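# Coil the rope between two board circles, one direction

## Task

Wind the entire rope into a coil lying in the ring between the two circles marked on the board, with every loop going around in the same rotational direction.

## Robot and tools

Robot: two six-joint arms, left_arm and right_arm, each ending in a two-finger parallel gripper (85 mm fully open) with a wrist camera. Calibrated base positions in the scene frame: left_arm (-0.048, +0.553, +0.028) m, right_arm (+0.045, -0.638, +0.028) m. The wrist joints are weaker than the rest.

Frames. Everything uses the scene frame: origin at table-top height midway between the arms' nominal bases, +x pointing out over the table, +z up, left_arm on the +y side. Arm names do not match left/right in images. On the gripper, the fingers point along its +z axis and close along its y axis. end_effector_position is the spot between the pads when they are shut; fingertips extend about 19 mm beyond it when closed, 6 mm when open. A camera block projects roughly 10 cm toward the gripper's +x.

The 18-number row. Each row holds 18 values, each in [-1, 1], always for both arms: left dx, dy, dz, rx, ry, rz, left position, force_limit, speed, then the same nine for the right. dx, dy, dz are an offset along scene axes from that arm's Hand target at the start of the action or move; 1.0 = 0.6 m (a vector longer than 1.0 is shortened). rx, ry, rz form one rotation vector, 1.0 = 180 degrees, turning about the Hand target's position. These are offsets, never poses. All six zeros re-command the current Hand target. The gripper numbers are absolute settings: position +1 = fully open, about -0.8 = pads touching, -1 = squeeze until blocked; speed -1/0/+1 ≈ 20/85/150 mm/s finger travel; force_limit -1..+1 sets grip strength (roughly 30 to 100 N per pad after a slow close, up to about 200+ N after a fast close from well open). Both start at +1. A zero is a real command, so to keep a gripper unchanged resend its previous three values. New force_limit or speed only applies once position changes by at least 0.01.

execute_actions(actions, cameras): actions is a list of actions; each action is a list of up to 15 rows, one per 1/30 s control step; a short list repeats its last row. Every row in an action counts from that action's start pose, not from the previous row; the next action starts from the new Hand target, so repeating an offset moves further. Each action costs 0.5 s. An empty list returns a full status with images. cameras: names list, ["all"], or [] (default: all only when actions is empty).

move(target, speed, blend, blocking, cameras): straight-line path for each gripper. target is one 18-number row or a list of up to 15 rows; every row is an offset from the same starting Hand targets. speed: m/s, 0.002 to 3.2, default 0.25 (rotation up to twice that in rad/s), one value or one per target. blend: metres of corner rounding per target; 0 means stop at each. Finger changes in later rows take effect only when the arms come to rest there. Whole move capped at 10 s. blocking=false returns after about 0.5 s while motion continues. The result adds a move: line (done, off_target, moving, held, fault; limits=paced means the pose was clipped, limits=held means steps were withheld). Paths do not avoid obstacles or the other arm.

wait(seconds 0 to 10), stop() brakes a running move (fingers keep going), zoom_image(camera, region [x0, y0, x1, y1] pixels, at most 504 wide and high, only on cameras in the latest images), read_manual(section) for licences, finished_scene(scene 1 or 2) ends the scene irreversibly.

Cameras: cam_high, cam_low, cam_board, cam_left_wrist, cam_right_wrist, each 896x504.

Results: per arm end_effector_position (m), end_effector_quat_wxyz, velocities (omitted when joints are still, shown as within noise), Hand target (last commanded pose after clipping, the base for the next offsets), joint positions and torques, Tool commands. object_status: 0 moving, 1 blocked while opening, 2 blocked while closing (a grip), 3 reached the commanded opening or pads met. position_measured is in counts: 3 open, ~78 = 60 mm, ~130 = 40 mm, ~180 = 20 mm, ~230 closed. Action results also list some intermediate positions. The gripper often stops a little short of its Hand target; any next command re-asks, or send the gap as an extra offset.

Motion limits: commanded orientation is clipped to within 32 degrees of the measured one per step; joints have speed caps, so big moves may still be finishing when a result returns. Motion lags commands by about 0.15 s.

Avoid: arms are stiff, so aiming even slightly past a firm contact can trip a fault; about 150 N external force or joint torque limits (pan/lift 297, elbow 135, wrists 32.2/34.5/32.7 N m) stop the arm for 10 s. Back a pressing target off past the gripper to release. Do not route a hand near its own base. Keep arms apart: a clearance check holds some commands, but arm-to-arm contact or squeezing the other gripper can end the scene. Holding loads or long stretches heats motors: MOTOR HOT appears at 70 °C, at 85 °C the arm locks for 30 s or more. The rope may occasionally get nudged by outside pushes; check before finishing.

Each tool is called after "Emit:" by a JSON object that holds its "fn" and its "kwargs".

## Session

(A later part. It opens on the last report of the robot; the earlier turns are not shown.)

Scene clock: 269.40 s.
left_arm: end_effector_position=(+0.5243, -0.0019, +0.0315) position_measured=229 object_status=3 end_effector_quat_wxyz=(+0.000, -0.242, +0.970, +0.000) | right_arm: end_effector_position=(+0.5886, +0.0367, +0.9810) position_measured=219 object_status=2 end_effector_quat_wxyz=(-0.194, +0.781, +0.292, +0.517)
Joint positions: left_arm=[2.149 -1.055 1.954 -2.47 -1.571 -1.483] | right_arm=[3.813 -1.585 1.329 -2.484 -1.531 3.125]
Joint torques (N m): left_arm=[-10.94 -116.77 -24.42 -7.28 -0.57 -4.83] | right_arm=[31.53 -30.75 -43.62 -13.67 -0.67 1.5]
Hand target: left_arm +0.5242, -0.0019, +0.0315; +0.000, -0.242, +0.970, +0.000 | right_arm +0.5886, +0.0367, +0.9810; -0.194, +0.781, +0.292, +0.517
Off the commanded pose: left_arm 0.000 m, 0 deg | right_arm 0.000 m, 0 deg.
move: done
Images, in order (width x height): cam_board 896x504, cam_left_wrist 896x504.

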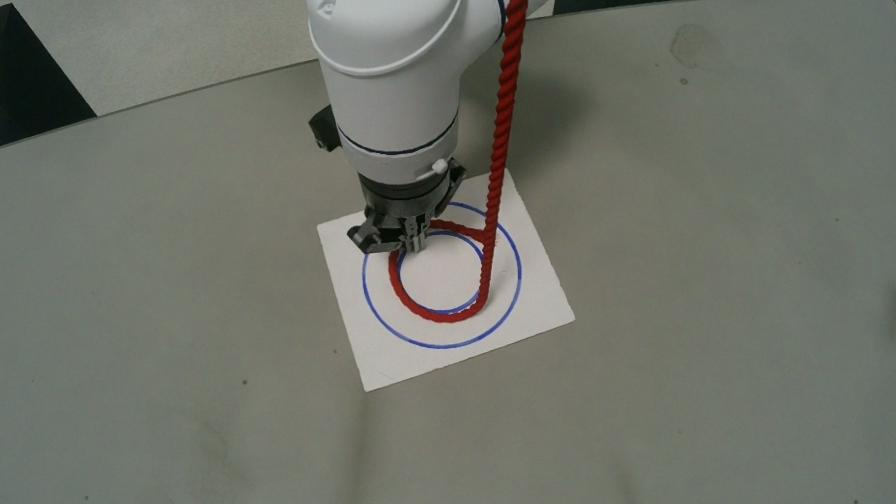

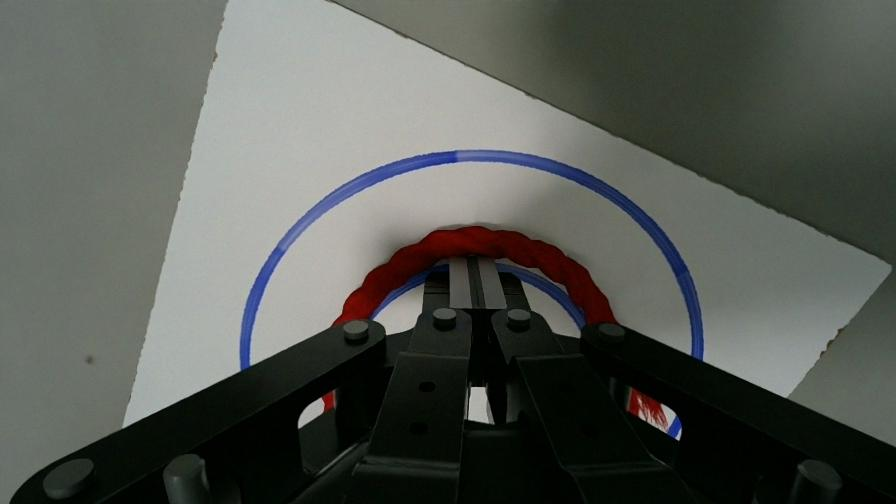

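Emit:
{"fn": "move", "kwargs": {"target": [[0.022,0.0118,0,0,0,0,-0.8,-1,0, 0,0,0,0,0,0,-1,-0.5,-0.8],[0.022,0.0118,0.2,0,0,0,-0.8,-1,0, 0,0,0,0,0,0,-1,-0.5,-0.8],[-0.207,0.553,0.531,0,0,0,-0.8,-1,0, 0,0,0,0,0,0,-1,-0.5,-0.8]], "speed": [0.05,0.12,0.2], "cameras": ["cam_board"]}}

Emit:
{"fn": "zoom_image", "kwargs": {"camera": "cam_board", "region": [330, 180, 560, 380]}}

Scene clock: 277.53 s.
left_arm: end_effector_position=(+0.4000, +0.3298, +0.3500) position_measured=229 object_status=3 end_effector_quat_wxyz=(+0.000, -0.242, +0.970, +0.000) | right_arm: end_effector_position=(+0.5886, +0.0367, +0.9810) position_measured=219 object_status=2 end_effector_quat_wxyz=(-0.194, +0.781, +0.292, +0.517)
Joint positions: left_arm=[2.319 -1.89 2.206 -1.887 -1.571 -1.313] | right_arm=[3.813 -1.585 1.329 -2.484 -1.531 3.125]
Joint torques (N m): left_arm=[18.49 -35.85 -40.44 -1.36 0.6 3.21] | right_arm=[31.04 -31.59 -43.25 -13.57 -0.67 1.42]
Hand target: left_arm +0.4000, +0.3299, +0.3501; +0.000, -0.242, +0.970, +0.000 | right_arm +0.5886, +0.0367, +0.9810; -0.194, +0.781, +0.292, +0.517
Off the commanded pose: left_arm 0.000 m, 0 deg | right_arm 0.000 m, 0 deg.
move: done
Images, in order (width x height): cam_board 896x504.

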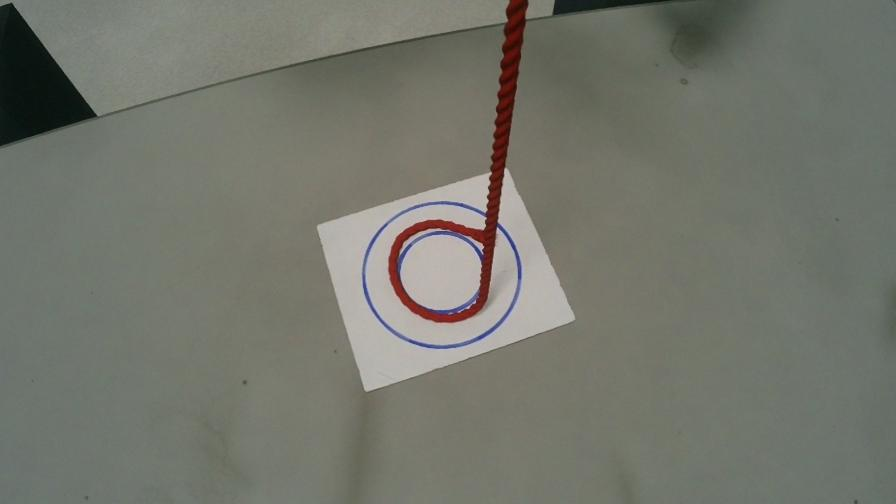

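Scaled by 2.191 from the camera's 896x504 image, which has a finer 1280x720 frame.

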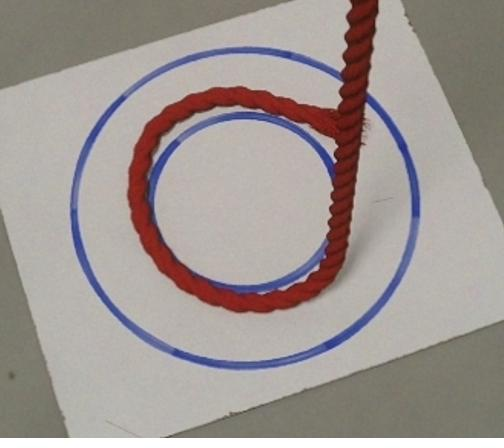

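Emit:
{"fn": "move", "kwargs": {"target": [[0,0,0,0,0,0,-0.8,-1,0, -0.0427,0.0258,-0.04,0,0,0,-1,-0.5,-0.8]], "speed": [0.04], "cameras": ["cam_board"]}}

Emit:
{"fn": "zoom_image", "kwargs": {"camera": "cam_board", "region": [330, 180, 560, 380]}}

Scene clock: 280.73 s.
left_arm: end_effector_position=(+0.4000, +0.3299, +0.3501) position_measured=229 object_status=3 end_effector_quat_wxyz=(+0.000, -0.242, +0.970, +0.000) | right_arm: end_effector_position=(+0.5631, +0.0521, +0.9571) position_measured=219 object_status=2 end_effector_quat_wxyz=(-0.194, +0.781, +0.292, +0.517)
Joint positions: left_arm=[2.319 -1.89 2.206 -1.887 -1.571 -1.313] | right_arm=[3.861 -1.596 1.383 -2.527 -1.576 3.144]
Joint torques (N m): left_arm=[18.91 -35.77 -40.41 -1.28 -0.06 2.86] | right_arm=[30.5 -65.79 -42.8 -13.81 -0.94 1.36]
Hand target: left_arm +0.4000, +0.3299, +0.3501; +0.000, -0.242, +0.970, +0.000 | right_arm +0.5630, +0.0521, +0.9570; -0.194, +0.781, +0.292, +0.517
Off the commanded pose: left_arm 0.000 m, 0 deg | right_arm 0.000 m, 0 deg.
move: done
Images, in order (width x height): cam_board 896x504.

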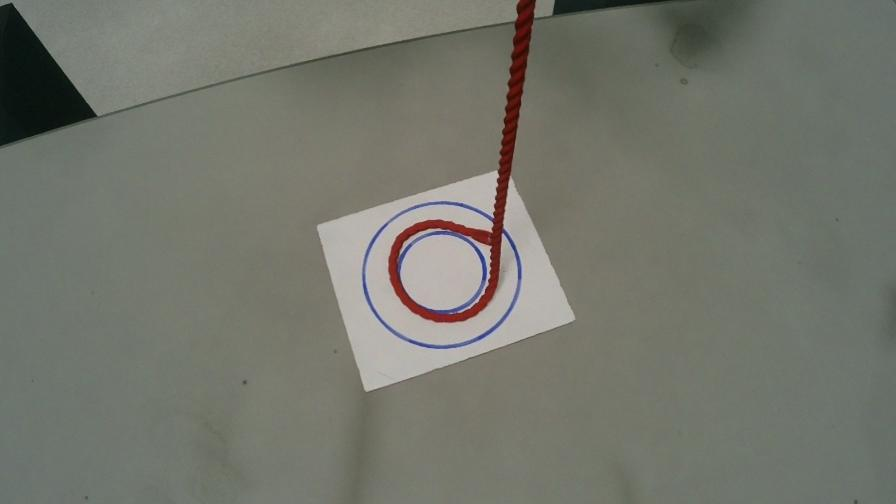

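Scaled by 2.191 from the camera's 896x504 image, which has a finer 1280x720 frame.

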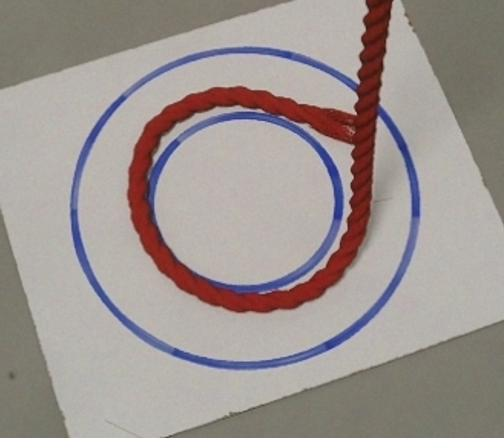

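Emit:
{"fn": "move", "kwargs": {"target": [[0,0,0,0,0,0,-0.8,-1,0, -0.0492,0.0092,-0.05,0,0,0,-1,-0.5,-0.8]], "speed": [0.04], "cameras": ["cam_board"]}}

Emit:
{"fn": "zoom_image", "kwargs": {"camera": "cam_board", "region": [330, 180, 560, 380]}}

Scene clock: 287.07 s.
left_arm: end_effector_position=(+0.4000, +0.3299, +0.3501) position_measured=229 object_status=3 end_effector_quat_wxyz=(+0.000, -0.242, +0.970, +0.000) | right_arm: end_effector_position=(+0.5335, +0.0577, +0.9271) position_measured=219 object_status=2 end_effector_quat_wxyz=(-0.194, +0.781, +0.292, +0.517)
Joint positions: left_arm=[2.319 -1.89 2.206 -1.887 -1.571 -1.313] | right_arm=[3.902 -1.622 1.462 -2.579 -1.614 3.16]
Joint torques (N m): left_arm=[17.16 -36.7 -42.01 -1.54 -0.51 3.13] | right_arm=[30.76 -64.11 -44.68 -14.08 -1.12 1.56]
Hand target: left_arm +0.4000, +0.3299, +0.3501; +0.000, -0.242, +0.970, +0.000 | right_arm +0.5334, +0.0577, +0.9270; -0.194, +0.781, +0.292, +0.517
Off the commanded pose: left_arm 0.000 m, 0 deg | right_arm 0.000 m, 0 deg.
move: done
Images, in order (width x height): cam_board 896x504.

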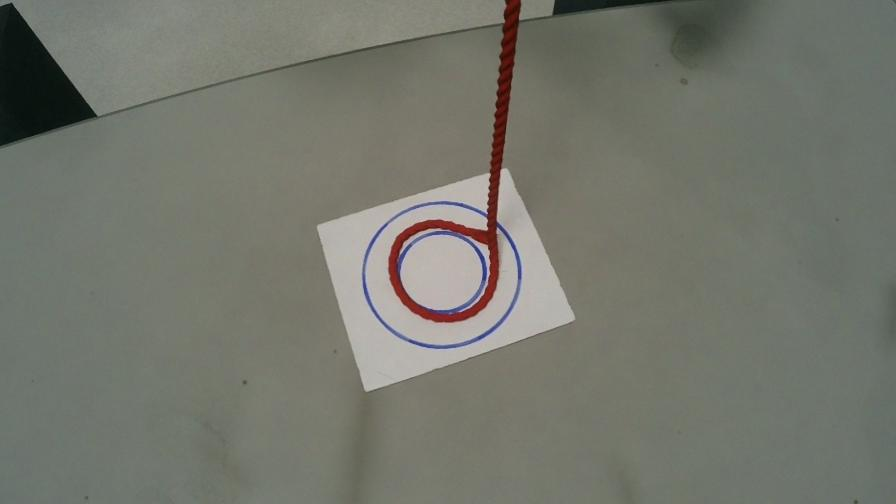

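Scaled by 2.191 from the camera's 896x504 image, which has a finer 1280x720 frame.

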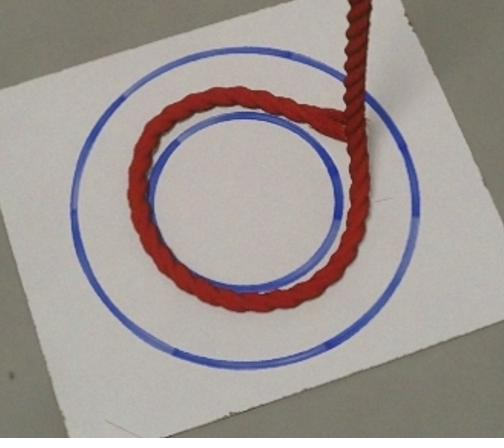

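Emit:
{"fn": "move", "kwargs": {"target": [[0,0,0,0,0,0,-0.8,-1,0, -0.0455,0.0033,-0.0517,0,0,0,-1,-0.5,-0.8]], "speed": [0.04], "cameras": ["cam_board"]}}

Emit:
{"fn": "zoom_image", "kwargs": {"camera": "cam_board", "region": [330, 180, 560, 380]}}

Scene clock: 290.83 s.
left_arm: end_effector_position=(+0.4000, +0.3299, +0.3501) position_measured=229 object_status=3 end_effector_quat_wxyz=(+0.000, -0.242, +0.970, +0.000) | right_arm: end_effector_position=(+0.5062, +0.0596, +0.8960) position_measured=219 object_status=2 end_effector_quat_wxyz=(-0.194, +0.781, +0.292, +0.517)
Joint positions: left_arm=[2.319 -1.89 2.206 -1.887 -1.571 -1.313] | right_arm=[3.938 -1.648 1.54 -2.631 -1.647 3.174]
Joint torques (N m): left_arm=[15.96 -37.91 -42.11 -1.65 -0.48 3.06] | right_arm=[32.47 -61.24 -44.38 -13.99 -1.22 1.56]
Hand target: left_arm +0.4000, +0.3299, +0.3501; +0.000, -0.242, +0.970, +0.000 | right_arm +0.5061, +0.0596, +0.8960; -0.194, +0.781, +0.292, +0.517
Off the commanded pose: left_arm 0.000 m, 0 deg | right_arm 0.000 m, 0 deg.
move: done
Images, in order (width x height): cam_board 896x504.

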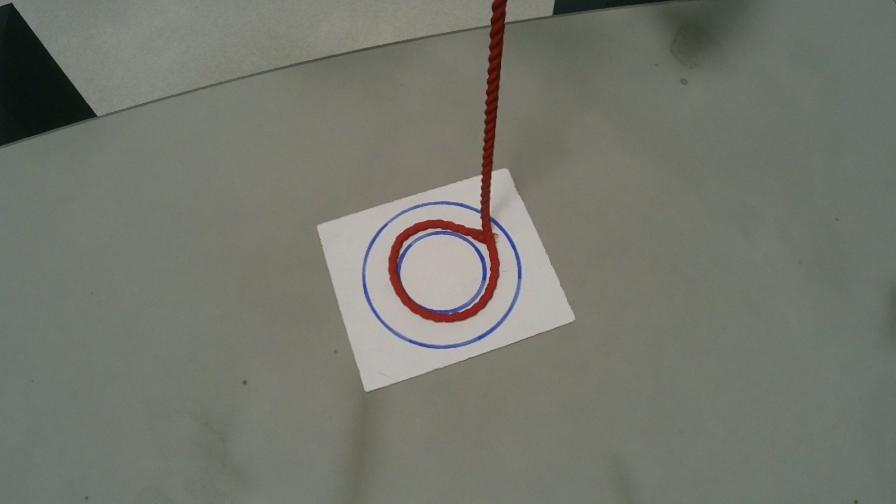

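Scaled by 2.191 from the camera's 896x504 image, which has a finer 1280x720 frame.

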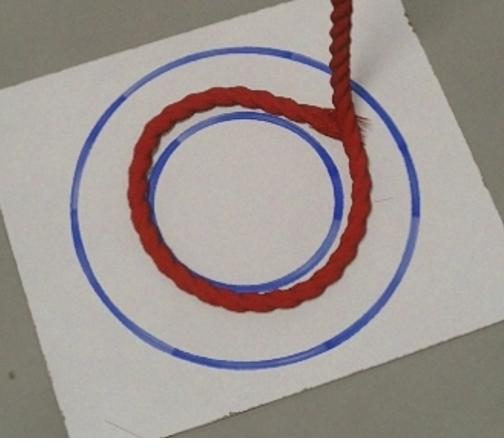

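Emit:
{"fn": "move", "kwargs": {"target": [[0,0,0,0,0,0,-0.8,-1,0, 0.0457,-0.0032,0.0567,0,0,0,-1,-0.5,-0.8],[0,0,0,0,0,0,-0.8,-1,0, 0.0307,0.021,0.0333,0,0,0,-1,-0.5,-0.8],[0,0,0,0,0,0,-0.8,-1,0, -0.0037,0.0165,-0.005,0,0,0,-1,-0.5,-0.8]], "speed": [0.05,0.04,0.04], "cameras": ["cam_board"]}}

Emit:
{"fn": "zoom_image", "kwargs": {"camera": "cam_board", "region": [330, 180, 560, 380]}}

Scene clock: 296.97 s.
left_arm: end_effector_position=(+0.4000, +0.3299, +0.3501) position_measured=229 object_status=3 end_effector_quat_wxyz=(+0.000, -0.242, +0.970, +0.000) | right_arm: end_effector_position=(+0.5040, +0.0696, +0.8930) position_measured=219 object_status=2 end_effector_quat_wxyz=(-0.194, +0.781, +0.292, +0.517) end_effector_velocity=(-0.001, +0.000, -0.003) end_effector_angular_velocity=(-0.001, +0.002, -0.001)
Joint positions: left_arm=[2.319 -1.89 2.206 -1.887 -1.571 -1.313] | right_arm=[3.953 -1.635 1.534 -2.637 -1.66 3.18]
Joint velocities: left_arm=[within noise] | right_arm=[0.001 -0.001 0.005 -0.002 -0.001 0.001]
Joint torques (N m): left_arm=[20.83 -36.24 -42.16 -1.4 -0.37 2.83] | right_arm=[28.52 -63.43 -44.72 -13.98 -1.08 1.66]
Hand target: left_arm +0.4000, +0.3299, +0.3501; +0.000, -0.242, +0.970, +0.000 | right_arm +0.5039, +0.0695, +0.8930; -0.194, +0.781, +0.292, +0.517
Off the commanded pose: left_arm 0.000 m, 0 deg | right_arm 0.000 m, 0 deg.
move: done
Images, in order (width x height): cam_board 896x504.

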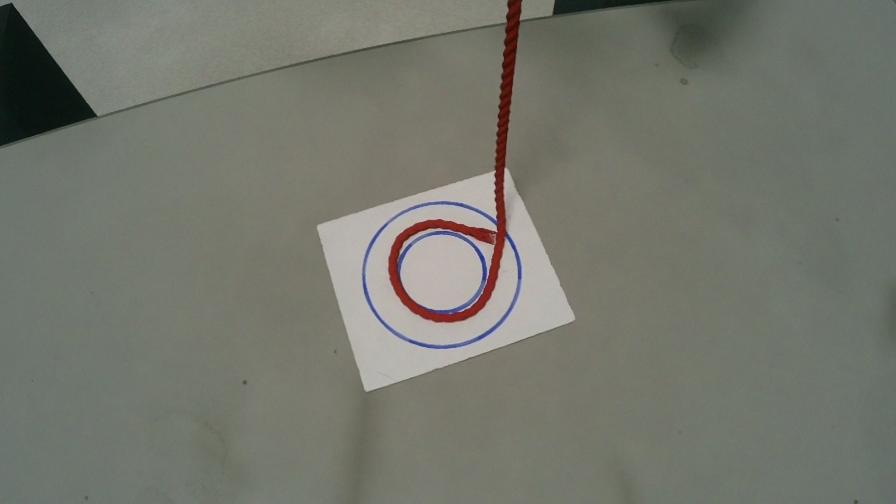

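Scaled by 2.191 from the camera's 896x504 image, which has a finer 1280x720 frame.

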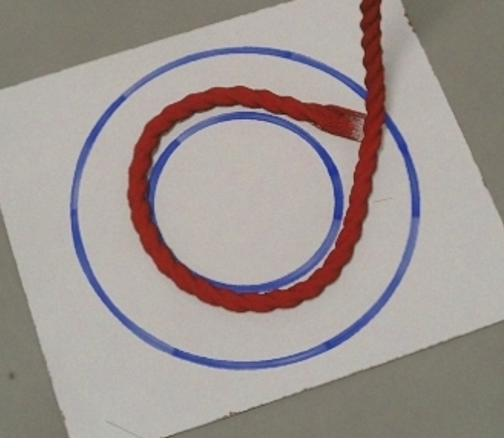

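Emit:
{"fn": "move", "kwargs": {"target": [[0,0,0,0,0,0,-0.8,-1,0, -0.0295,-0.0443,-0.0483,0,0,0,-1,-0.5,-0.8]], "speed": [0.04], "cameras": ["cam_board"]}}

Emit:
{"fn": "zoom_image", "kwargs": {"camera": "cam_board", "region": [330, 180, 560, 380]}}

Scene clock: 300.37 s.
left_arm: end_effector_position=(+0.4000, +0.3299, +0.3501) position_measured=229 object_status=3 end_effector_quat_wxyz=(+0.000, -0.242, +0.970, +0.000) | right_arm: end_effector_position=(+0.4863, +0.0430, +0.8640) position_measured=219 object_status=2 end_effector_quat_wxyz=(-0.194, +0.781, +0.292, +0.517)
Joint positions: left_arm=[2.319 -1.89 2.206 -1.887 -1.571 -1.313] | right_arm=[3.943 -1.693 1.636 -2.683 -1.651 3.176]
Joint torques (N m): left_arm=[15.79 -35.36 -41.8 -1.65 -0.5 2.77] | right_arm=[-17.08 -57.37 -45.36 -13.57 2.48 -1.22]
Hand target: left_arm +0.4000, +0.3299, +0.3501; +0.000, -0.242, +0.970, +0.000 | right_arm +0.4862, +0.0430, +0.8640; -0.194, +0.781, +0.292, +0.517
Off the commanded pose: left_arm 0.000 m, 0 deg | right_arm 0.000 m, 0 deg.
move: done
Images, in order (width x height): cam_board 896x504.

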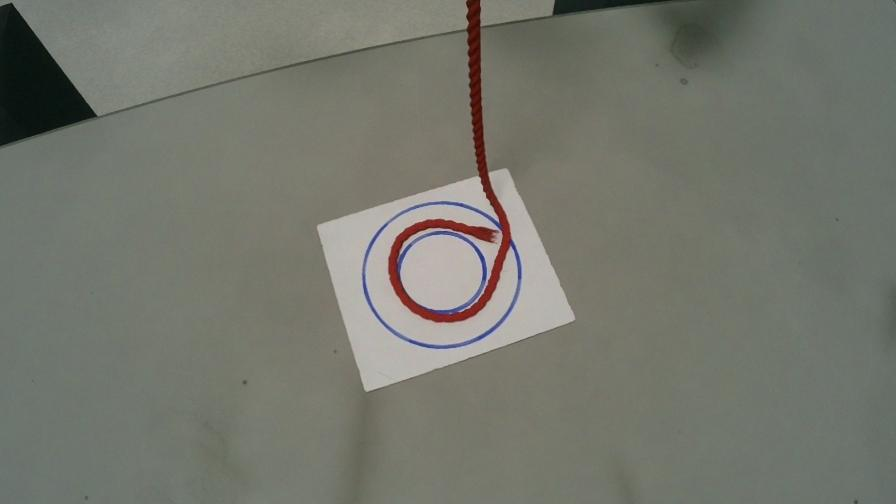

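Scaled by 2.191 from the camera's 896x504 image, which has a finer 1280x720 frame.

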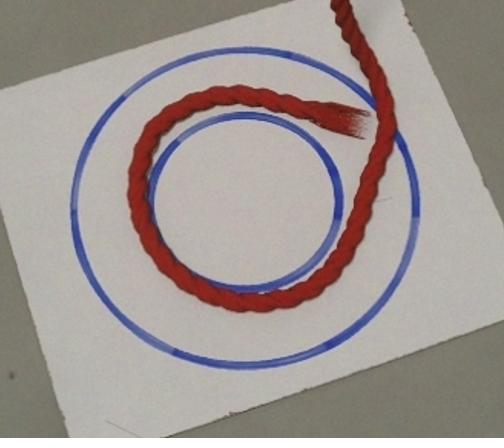

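Emit:
{"fn": "move", "kwargs": {"target": [[0,0,0,0,0,0,-0.8,-1,0, 0,0,0.0333,0,0,0,-1,-0.5,-0.8]], "speed": [0.04], "cameras": ["cam_board"]}}

Emit:
{"fn": "zoom_image", "kwargs": {"camera": "cam_board", "region": [330, 180, 560, 380]}}

Scene clock: 303.43 s.
left_arm: end_effector_position=(+0.4000, +0.3299, +0.3501) position_measured=229 object_status=3 end_effector_quat_wxyz=(+0.000, -0.242, +0.970, +0.000) | right_arm: end_effector_position=(+0.4862, +0.0430, +0.8838) position_measured=219 object_status=2 end_effector_quat_wxyz=(-0.194, +0.781, +0.292, +0.517)
Joint positions: left_arm=[2.319 -1.89 2.206 -1.887 -1.571 -1.313] | right_arm=[3.943 -1.69 1.6 -2.648 -1.651 3.176]
Joint torques (N m): left_arm=[18.14 -35.67 -43.58 -1.65 -0.31 2.53] | right_arm=[-14.66 -20.79 -61.7 -0.24 1.71 -0.96]
Hand target: left_arm +0.4000, +0.3299, +0.3501; +0.000, -0.242, +0.970, +0.000 | right_arm +0.4862, +0.0430, +0.8840; -0.194, +0.781, +0.292, +0.517
Off the commanded pose: left_arm 0.000 m, 0 deg | right_arm 0.000 m, 0 deg.
move: done
Images, in order (width x height): cam_board 896x504.

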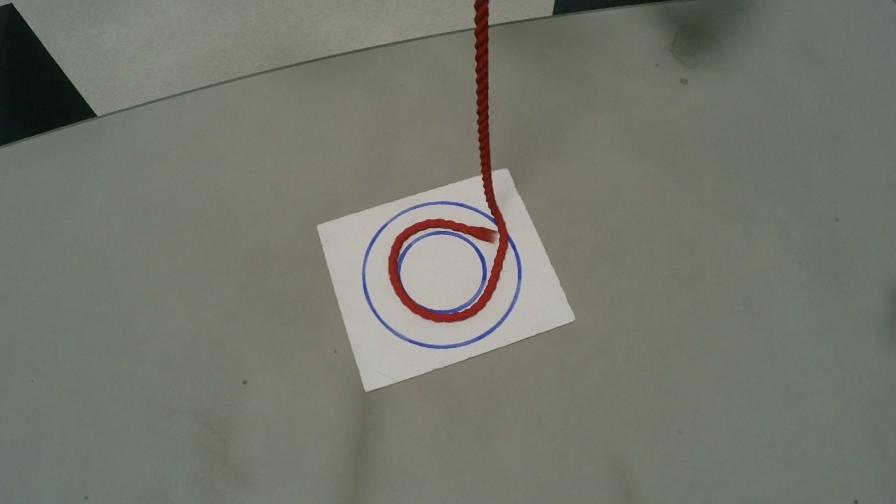

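Scaled by 2.191 from the camera's 896x504 image, which has a finer 1280x720 frame.

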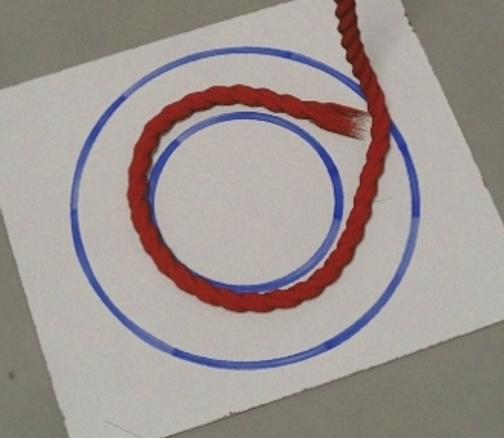

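Emit:
{"fn": "move", "kwargs": {"target": [[0,0,0,0,0,0,-0.8,-1,0, -0.0065,-0.0317,-0.065,0,0,0,-1,-0.5,-0.8]], "speed": [0.04], "cameras": ["cam_board"]}}

Emit:
{"fn": "zoom_image", "kwargs": {"camera": "cam_board", "region": [330, 180, 560, 380]}}

Scene clock: 306.70 s.
left_arm: end_effector_position=(+0.4000, +0.3299, +0.3501) position_measured=229 object_status=3 end_effector_quat_wxyz=(+0.000, -0.242, +0.970, +0.000) | right_arm: end_effector_position=(+0.4823, +0.0240, +0.8450) position_measured=219 object_status=2 end_effector_quat_wxyz=(-0.194, +0.781, +0.292, +0.517)
Joint positions: left_arm=[2.319 -1.89 2.206 -1.887 -1.571 -1.313] | right_arm=[3.923 -1.726 1.698 -2.712 -1.633 3.168]
Joint torques (N m): left_arm=[16.92 -36.59 -43.37 -1.01 -0.39 2.51] | right_arm=[-17.65 -54.93 -44.56 -13.8 3.59 -1.06]
Hand target: left_arm +0.4000, +0.3299, +0.3501; +0.000, -0.242, +0.970, +0.000 | right_arm +0.4823, +0.0239, +0.8450; -0.194, +0.781, +0.292, +0.517
Off the commanded pose: left_arm 0.000 m, 0 deg | right_arm 0.000 m, 0 deg.
move: done
Images, in order (width x height): cam_board 896x504.

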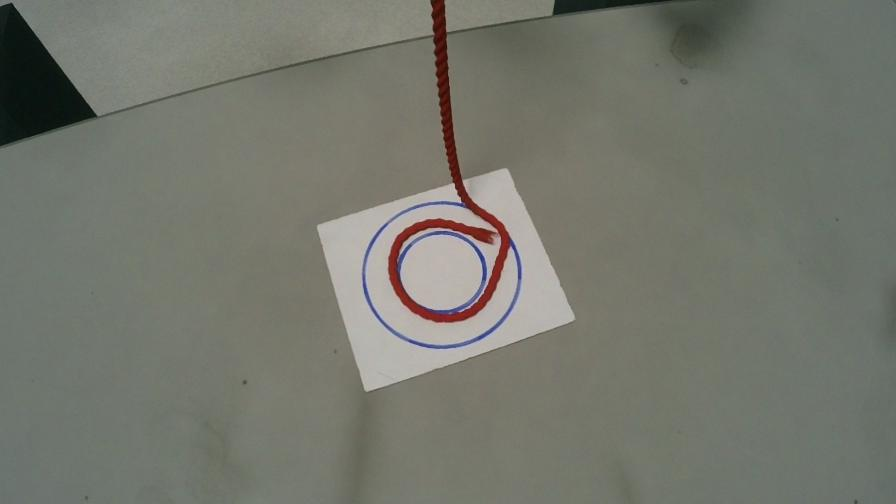

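Scaled by 2.191 from the camera's 896x504 image, which has a finer 1280x720 frame.

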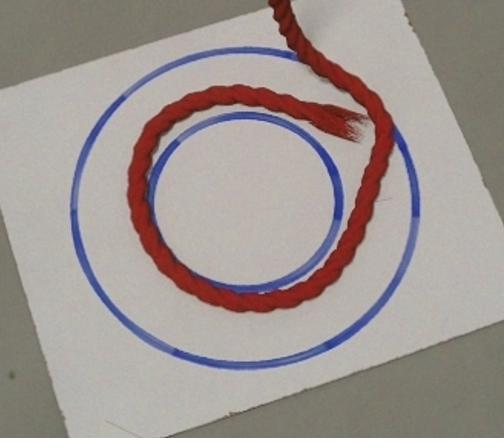

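Emit:
{"fn": "move", "kwargs": {"target": [[0,0,0,0,0,0,-0.8,-1,0, 0.0132,-0.0437,-0.05,0,0,0,-1,-0.5,-0.8]], "speed": [0.04], "cameras": ["cam_board"]}}

Emit:
{"fn": "zoom_image", "kwargs": {"camera": "cam_board", "region": [330, 160, 560, 380]}}

Scene clock: 310.83 s.
left_arm: end_effector_position=(+0.4000, +0.3299, +0.3501) position_measured=229 object_status=3 end_effector_quat_wxyz=(+0.000, -0.242, +0.970, +0.000) | right_arm: end_effector_position=(+0.4902, -0.0022, +0.8150) position_measured=219 object_status=2 end_effector_quat_wxyz=(-0.194, +0.781, +0.292, +0.517)
Joint positions: left_arm=[2.319 -1.89 2.206 -1.887 -1.571 -1.313] | right_arm=[3.875 -1.761 1.779 -2.759 -1.589 3.15]
Joint torques (N m): left_arm=[16.7 -34.18 -44.88 -1.55 -0.29 2.02] | right_arm=[-16.36 -51.79 -44.78 -13.87 3.49 -2.03]
Hand target: left_arm +0.4000, +0.3299, +0.3501; +0.000, -0.242, +0.970, +0.000 | right_arm +0.4902, -0.0023, +0.8150; -0.194, +0.781, +0.292, +0.517
Off the commanded pose: left_arm 0.000 m, 0 deg | right_arm 0.000 m, 0 deg.
move: done
Images, in order (width x height): cam_board 896x504.

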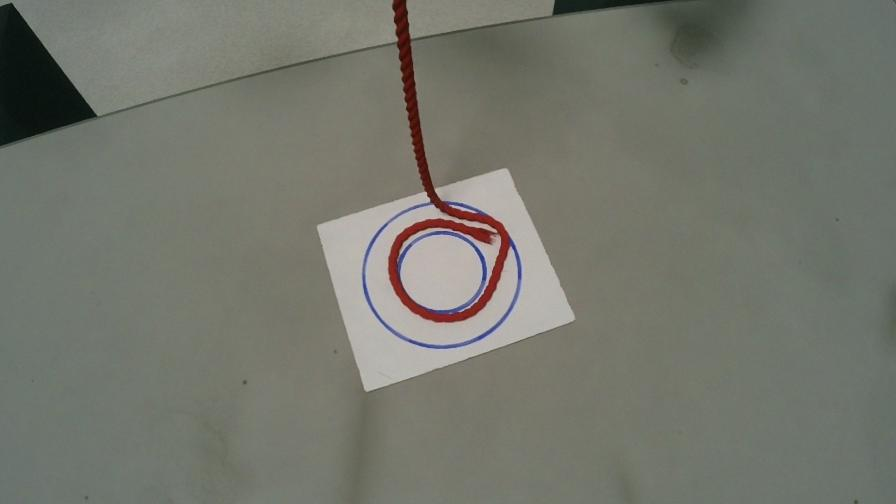

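Scaled by 2.191 from the camera's 896x504 image, which has a finer 1280x720 frame.

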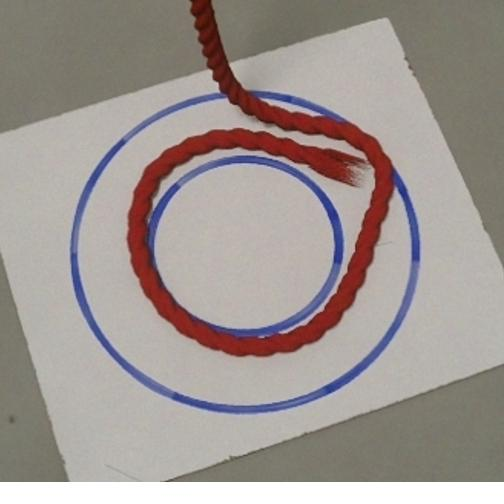

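Emit:
{"fn": "move", "kwargs": {"target": [[0,0,0,0,0,0,-0.8,-1,0, 0.0163,-0.05,-0.05,0,0,0,-1,-0.5,-0.8]], "speed": [0.04], "cameras": ["cam_board"]}}

Emit:
{"fn": "zoom_image", "kwargs": {"camera": "cam_board", "region": [330, 160, 560, 380]}}

Scene clock: 315.73 s.
left_arm: end_effector_position=(+0.4000, +0.3299, +0.3501) position_measured=229 object_status=3 end_effector_quat_wxyz=(+0.000, -0.242, +0.970, +0.000) | right_arm: end_effector_position=(+0.5000, -0.0322, +0.7850) position_measured=219 object_status=2 end_effector_quat_wxyz=(-0.194, +0.781, +0.292, +0.517)
Joint positions: left_arm=[2.319 -1.89 2.206 -1.887 -1.571 -1.313] | right_arm=[3.816 -1.797 1.859 -2.803 -1.534 3.126]
Joint torques (N m): left_arm=[15.79 -36.68 -45.13 -1.54 -0.61 2.12] | right_arm=[-16.58 -47.84 -44.45 -13.96 3.26 -1.98]
Hand target: left_arm +0.4000, +0.3299, +0.3501; +0.000, -0.242, +0.970, +0.000 | right_arm +0.5000, -0.0323, +0.7850; -0.194, +0.781, +0.292, +0.517
Off the commanded pose: left_arm 0.000 m, 0 deg | right_arm 0.000 m, 0 deg.
move: done
Images, in order (width x height): cam_board 896x504.

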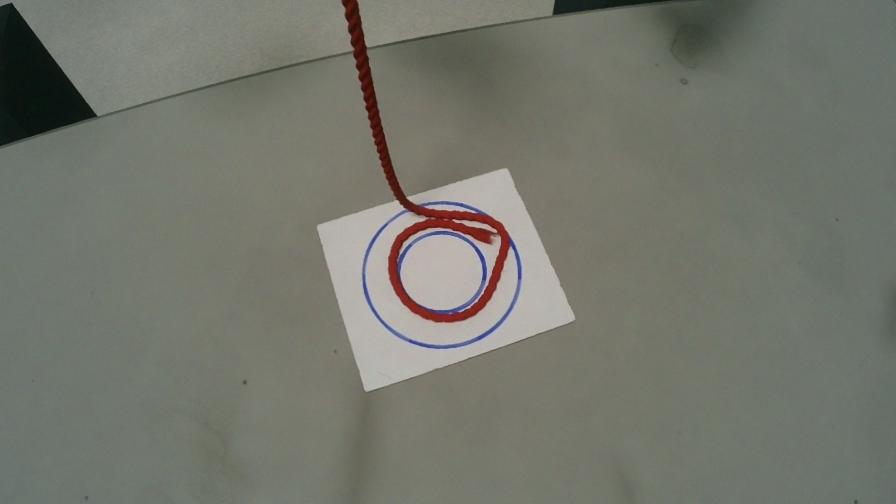

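Scaled by 2.191 from the camera's 896x504 image, which has a finer 1280x720 frame.

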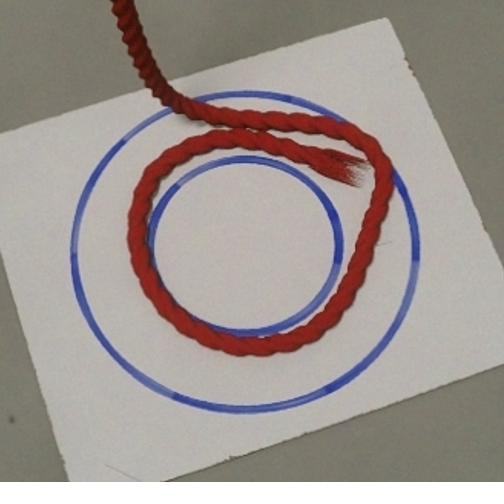

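Emit:
{"fn": "move", "kwargs": {"target": [[0,0,0,0,0,0,-0.8,-1,0, 0.0505,-0.0307,-0.05,0,0,0,-1,-0.5,-0.8]], "speed": [0.04], "cameras": ["cam_board"]}}

Emit:
{"fn": "zoom_image", "kwargs": {"camera": "cam_board", "region": [330, 160, 560, 380]}}

Scene clock: 321.20 s.
left_arm: end_effector_position=(+0.4000, +0.3299, +0.3501) position_measured=229 object_status=3 end_effector_quat_wxyz=(+0.000, -0.242, +0.970, +0.000) | right_arm: end_effector_position=(+0.5302, -0.0506, +0.7551) position_measured=219 object_status=2 end_effector_quat_wxyz=(-0.194, +0.781, +0.292, +0.517)
Joint positions: left_arm=[2.319 -1.89 2.206 -1.887 -1.571 -1.313] | right_arm=[3.747 -1.791 1.907 -2.855 -1.471 3.1]
Joint torques (N m): left_arm=[15.46 -36.07 -43.9 -1.33 -0.47 2.13] | right_arm=[-13.83 -10.95 -44.71 -13.95 3.47 -1.77]
Hand target: left_arm +0.4000, +0.3299, +0.3501; +0.000, -0.242, +0.970, +0.000 | right_arm +0.5303, -0.0507, +0.7550; -0.194, +0.781, +0.292, +0.517
Off the commanded pose: left_arm 0.000 m, 0 deg | right_arm 0.000 m, 0 deg.
move: done
Images, in order (width x height): cam_board 896x504.

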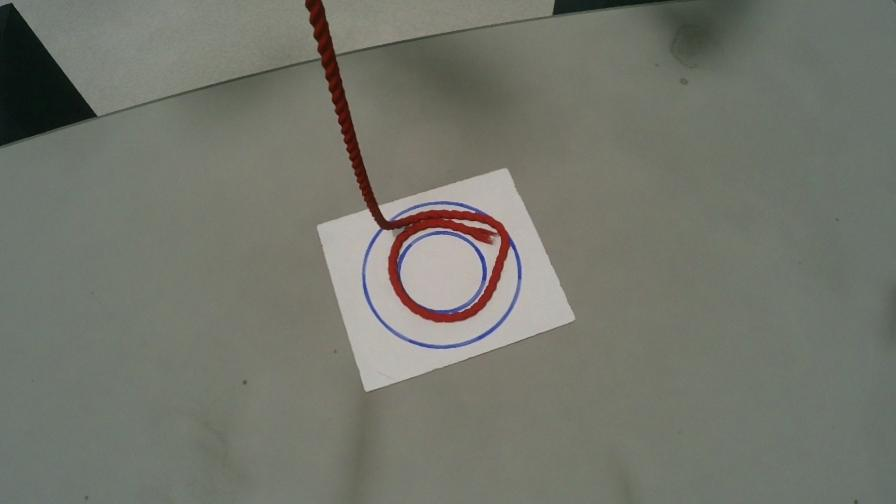

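Scaled by 2.191 from the camera's 896x504 image, which has a finer 1280x720 frame.

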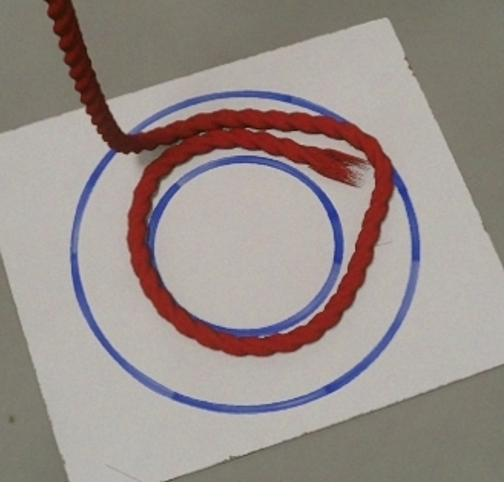

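Emit:
{"fn": "move", "kwargs": {"target": [0,0,0,0,0,0,-0.8,-1,0,0.0305,-0.0203,-0.0433,0,0,0,-1,-0.5,-0.8], "speed": 0.04, "cameras": ["cam_board"]}}

Emit:
{"fn": "zoom_image", "kwargs": {"camera": "cam_board", "region": [330, 160, 560, 380]}}

Scene clock: 330.17 s.
left_arm: end_effector_position=(+0.4000, +0.3299, +0.3501) position_measured=229 object_status=3 end_effector_quat_wxyz=(+0.000, -0.242, +0.970, +0.000) | right_arm: end_effector_position=(+0.5485, -0.0628, +0.7291) position_measured=219 object_status=2 end_effector_quat_wxyz=(-0.194, +0.781, +0.292, +0.517)
Joint positions: left_arm=[2.319 -1.89 2.206 -1.887 -1.571 -1.313] | right_arm=[3.705 -1.783 1.947 -2.901 -1.432 3.083]
Joint torques (N m): left_arm=[18.65 -37.47 -45.28 -1.33 0.15 2.13] | right_arm=[-16.83 -11.22 -44.39 -14.17 4.03 -1.93]
Hand target: left_arm +0.4000, +0.3299, +0.3501; +0.000, -0.242, +0.970, +0.000 | right_arm +0.5486, -0.0629, +0.7290; -0.194, +0.781, +0.292, +0.517
Off the commanded pose: left_arm 0.000 m, 0 deg | right_arm 0.000 m, 0 deg.
move: done
Images, in order (width x height): cam_board 896x504.

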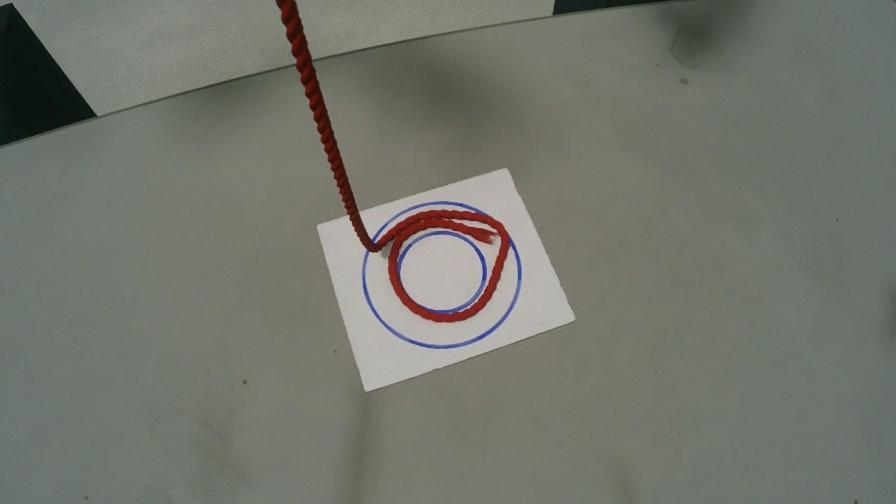

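Scaled by 2.191 from the camera's 896x504 image, which has a finer 1280x720 frame.

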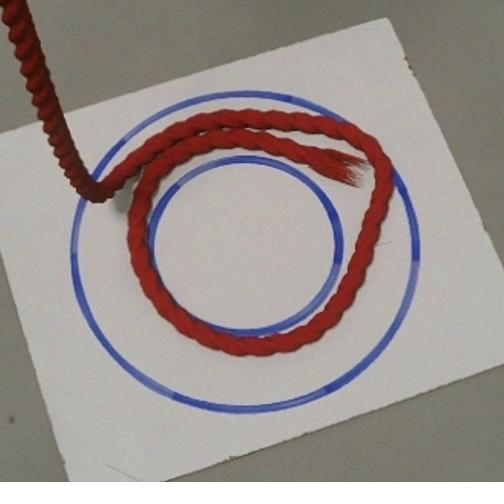

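Emit:
{"fn": "move", "kwargs": {"target": [0,0,0,0,0,0,-0.8,-1,0,0.0503,0.0138,-0.0433,0,0,0,-1,-0.5,-0.8], "speed": 0.04, "cameras": ["cam_board"]}}

Emit:
{"fn": "zoom_image", "kwargs": {"camera": "cam_board", "region": [330, 160, 560, 380]}}

Scene clock: 337.67 s.
left_arm: end_effector_position=(+0.4000, +0.3299, +0.3501) position_measured=229 object_status=3 end_effector_quat_wxyz=(+0.000, -0.242, +0.970, +0.000) | right_arm: end_effector_position=(+0.5787, -0.0546, +0.7031) position_measured=219 object_status=2 end_effector_quat_wxyz=(-0.194, +0.781, +0.292, +0.517)
Joint positions: left_arm=[2.319 -1.89 2.206 -1.887 -1.571 -1.313] | right_arm=[3.687 -1.729 1.95 -2.957 -1.415 3.076]
Joint torques (N m): left_arm=[15.46 -37.29 -44.82 -1.56 -0.36 2.04] | right_arm=[-18.51 -15.02 -49.06 -13.78 3.53 -2.08]
Hand target: left_arm +0.4000, +0.3299, +0.3501; +0.000, -0.242, +0.970, +0.000 | right_arm +0.5788, -0.0546, +0.7030; -0.194, +0.781, +0.292, +0.517
Off the commanded pose: left_arm 0.000 m, 0 deg | right_arm 0.000 m, 0 deg.
move: done
Images, in order (width x height): cam_board 896x504.

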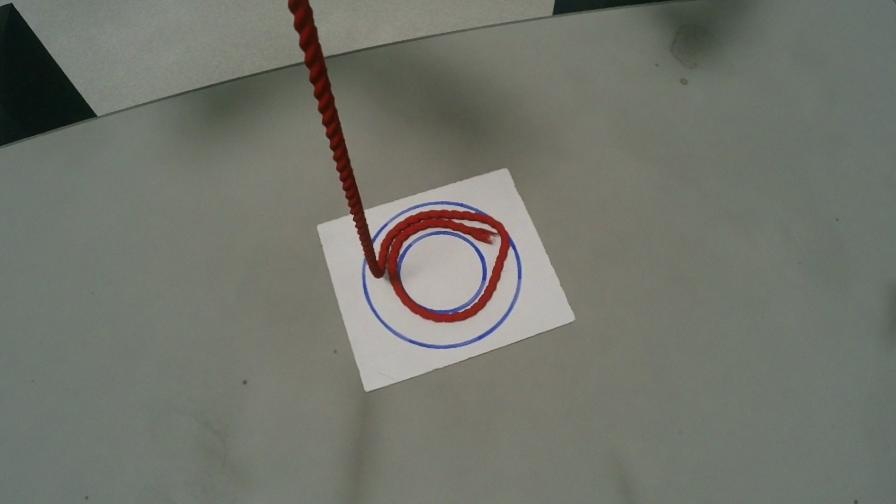

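Scaled by 2.191 from the camera's 896x504 image, which has a finer 1280x720 frame.

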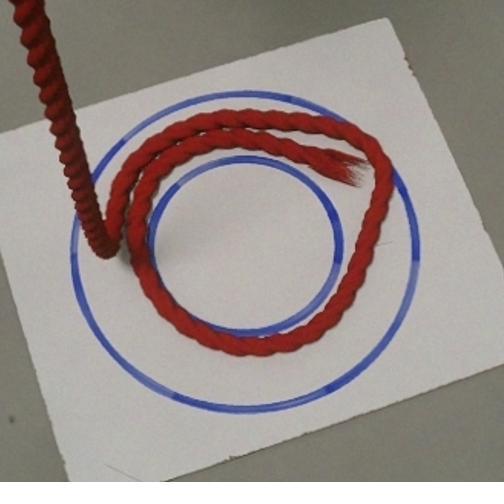

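Emit:
{"fn": "move", "kwargs": {"target": [0,0,0,0,0,0,-0.8,-1,0,0.0408,0.0255,-0.045,0,0,0,-1,-0.5,-0.8], "speed": 0.04, "cameras": ["cam_board"]}}

Emit:
{"fn": "zoom_image", "kwargs": {"camera": "cam_board", "region": [330, 160, 560, 380]}}

Scene clock: 341.30 s.
left_arm: end_effector_position=(+0.4000, +0.3299, +0.3501) position_measured=229 object_status=3 end_effector_quat_wxyz=(+0.000, -0.242, +0.970, +0.000) | right_arm: end_effector_position=(+0.6032, -0.0394, +0.6761) position_measured=219 object_status=2 end_effector_quat_wxyz=(-0.194, +0.781, +0.292, +0.517)
Joint positions: left_arm=[2.319 -1.89 2.206 -1.887 -1.571 -1.313] | right_arm=[3.687 -1.668 1.947 -3.014 -1.416 3.076]
Joint torques (N m): left_arm=[15.62 -36.58 -45.31 -1.87 -0.68 2.14] | right_arm=[31.82 -22.95 -59.3 -13.68 -0.04 0.68]
Hand target: left_arm +0.4000, +0.3299, +0.3501; +0.000, -0.242, +0.970, +0.000 | right_arm +0.6033, -0.0393, +0.6760; -0.194, +0.781, +0.292, +0.517
Off the commanded pose: left_arm 0.000 m, 0 deg | right_arm 0.000 m, 0 deg.
move: done
Images, in order (width x height): cam_board 896x504.

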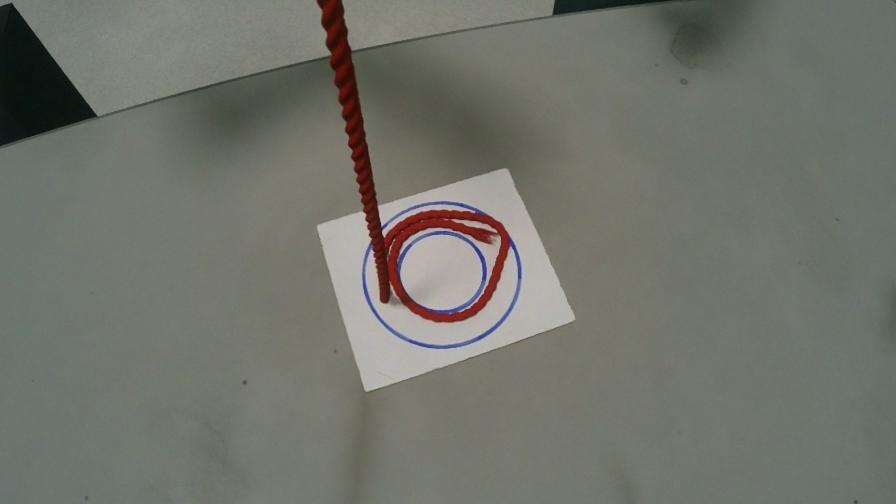

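Scaled by 2.191 from the camera's 896x504 image, which has a finer 1280x720 frame.

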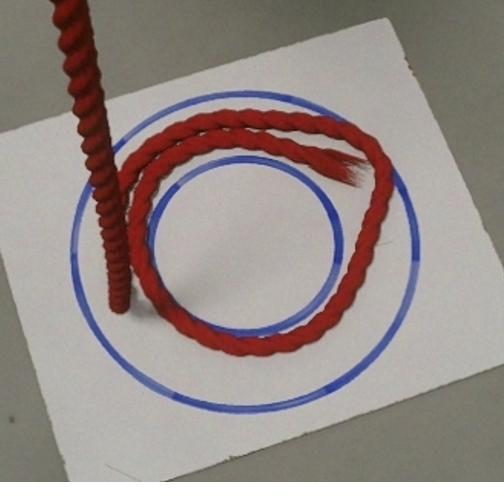

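Emit:
{"fn": "move", "kwargs": {"target": [0,0,0,0,0,0,-0.8,-1,0,0.0282,0.0395,-0.0433,0,0,0,-1,-0.5,-0.8], "speed": 0.04, "cameras": ["cam_board"]}}

Emit:
{"fn": "zoom_image", "kwargs": {"camera": "cam_board", "region": [330, 160, 560, 380]}}

Scene clock: 346.03 s.
left_arm: end_effector_position=(+0.4000, +0.3299, +0.3501) position_measured=229 object_status=3 end_effector_quat_wxyz=(+0.000, -0.242, +0.970, +0.000) | right_arm: end_effector_position=(+0.6201, -0.0157, +0.6501) position_measured=219 object_status=2 end_effector_quat_wxyz=(-0.194, +0.781, +0.292, +0.517)
Joint positions: left_arm=[2.319 -1.89 2.206 -1.887 -1.571 -1.313] | right_arm=[3.707 -1.603 1.935 -3.068 -1.434 3.084]
Joint torques (N m): left_arm=[18.54 -36.61 -45.91 -1.59 -0.27 1.86] | right_arm=[31.7 -28.5 -58.77 -13.58 -0.54 0.7]
Hand target: left_arm +0.4000, +0.3299, +0.3501; +0.000, -0.242, +0.970, +0.000 | right_arm +0.6202, -0.0156, +0.6500; -0.194, +0.781, +0.292, +0.517
Off the commanded pose: left_arm 0.000 m, 0 deg | right_arm 0.000 m, 0 deg.
move: done
Images, in order (width x height): cam_board 896x504.

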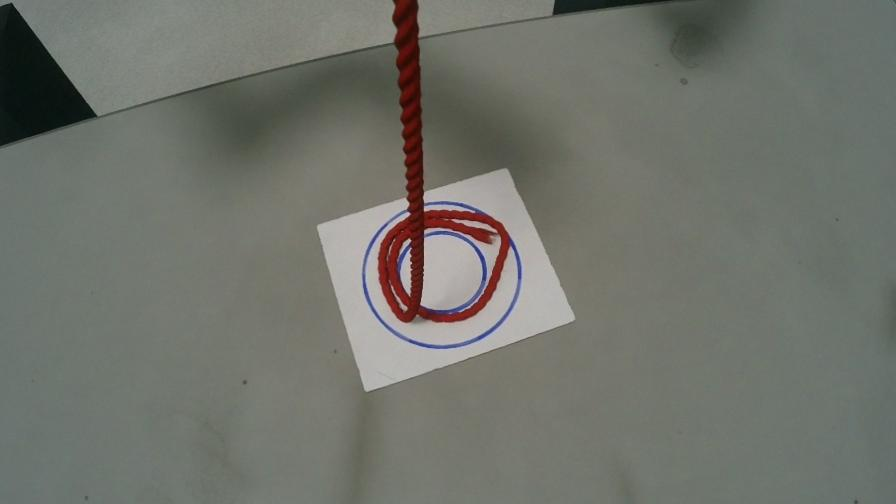

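Scaled by 2.191 from the camera's 896x504 image, which has a finer 1280x720 frame.

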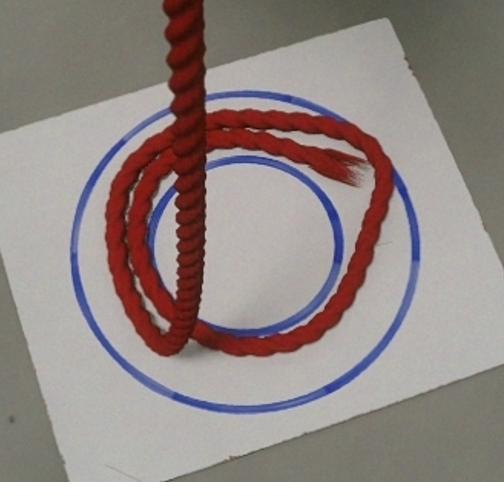

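Emit:
{"fn": "move", "kwargs": {"target": [0,0,0,0,0,0,-0.8,-1,0,0.0285,0.0395,-0.0208,-0.1221,0.1405,0,-1,-0.5,-0.8], "speed": 0.06, "cameras": ["cam_board"]}}

Emit:
{"fn": "zoom_image", "kwargs": {"camera": "cam_board", "region": [330, 160, 560, 380]}}

Scene clock: 357.00 s.
left_arm: end_effector_position=(+0.4000, +0.3299, +0.3501) position_measured=229 object_status=3 end_effector_quat_wxyz=(+0.000, -0.242, +0.970, +0.000) | right_arm: end_effector_position=(+0.6373, +0.0081, +0.6375) position_measured=219 object_status=2 end_effector_quat_wxyz=(-0.101, +0.897, +0.335, +0.270)
Joint positions: left_arm=[2.319 -1.89 2.206 -1.887 -1.571 -1.313] | right_arm=[3.744 -1.517 1.571 -2.208 -1.509 3.05]
Joint torques (N m): left_arm=[14.75 -35.84 -46.21 -2.4 -0.08 1.8] | right_arm=[30.99 -38.23 -62.94 -1.16 -0.69 -2.05]
Hand target: left_arm +0.4000, +0.3299, +0.3501; +0.000, -0.242, +0.970, +0.000 | right_arm +0.6373, +0.0081, +0.6375; -0.101, +0.897, +0.335, +0.270
Off the commanded pose: left_arm 0.000 m, 0 deg | right_arm 0.000 m, 0 deg.
move: done
Images, in order (width x height): cam_board 896x504.

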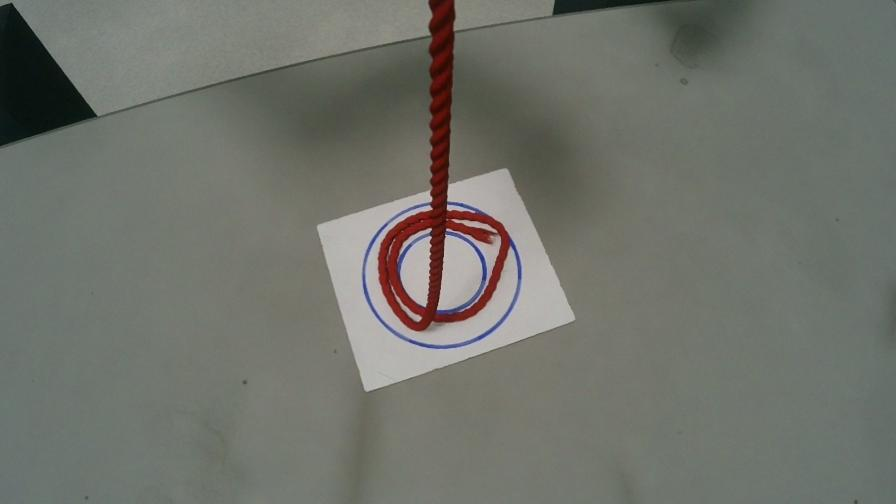

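Scaled by 2.191 from the camera's 896x504 image, which has a finer 1280x720 frame.

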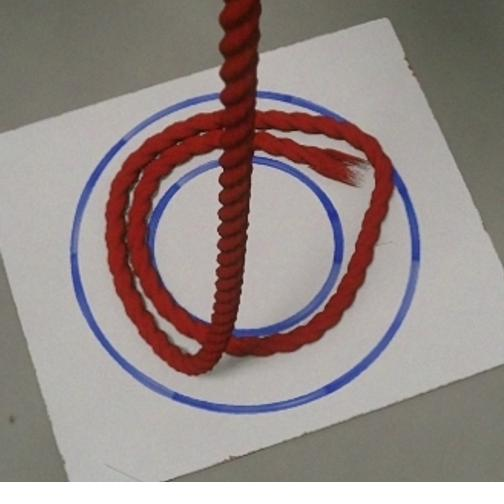

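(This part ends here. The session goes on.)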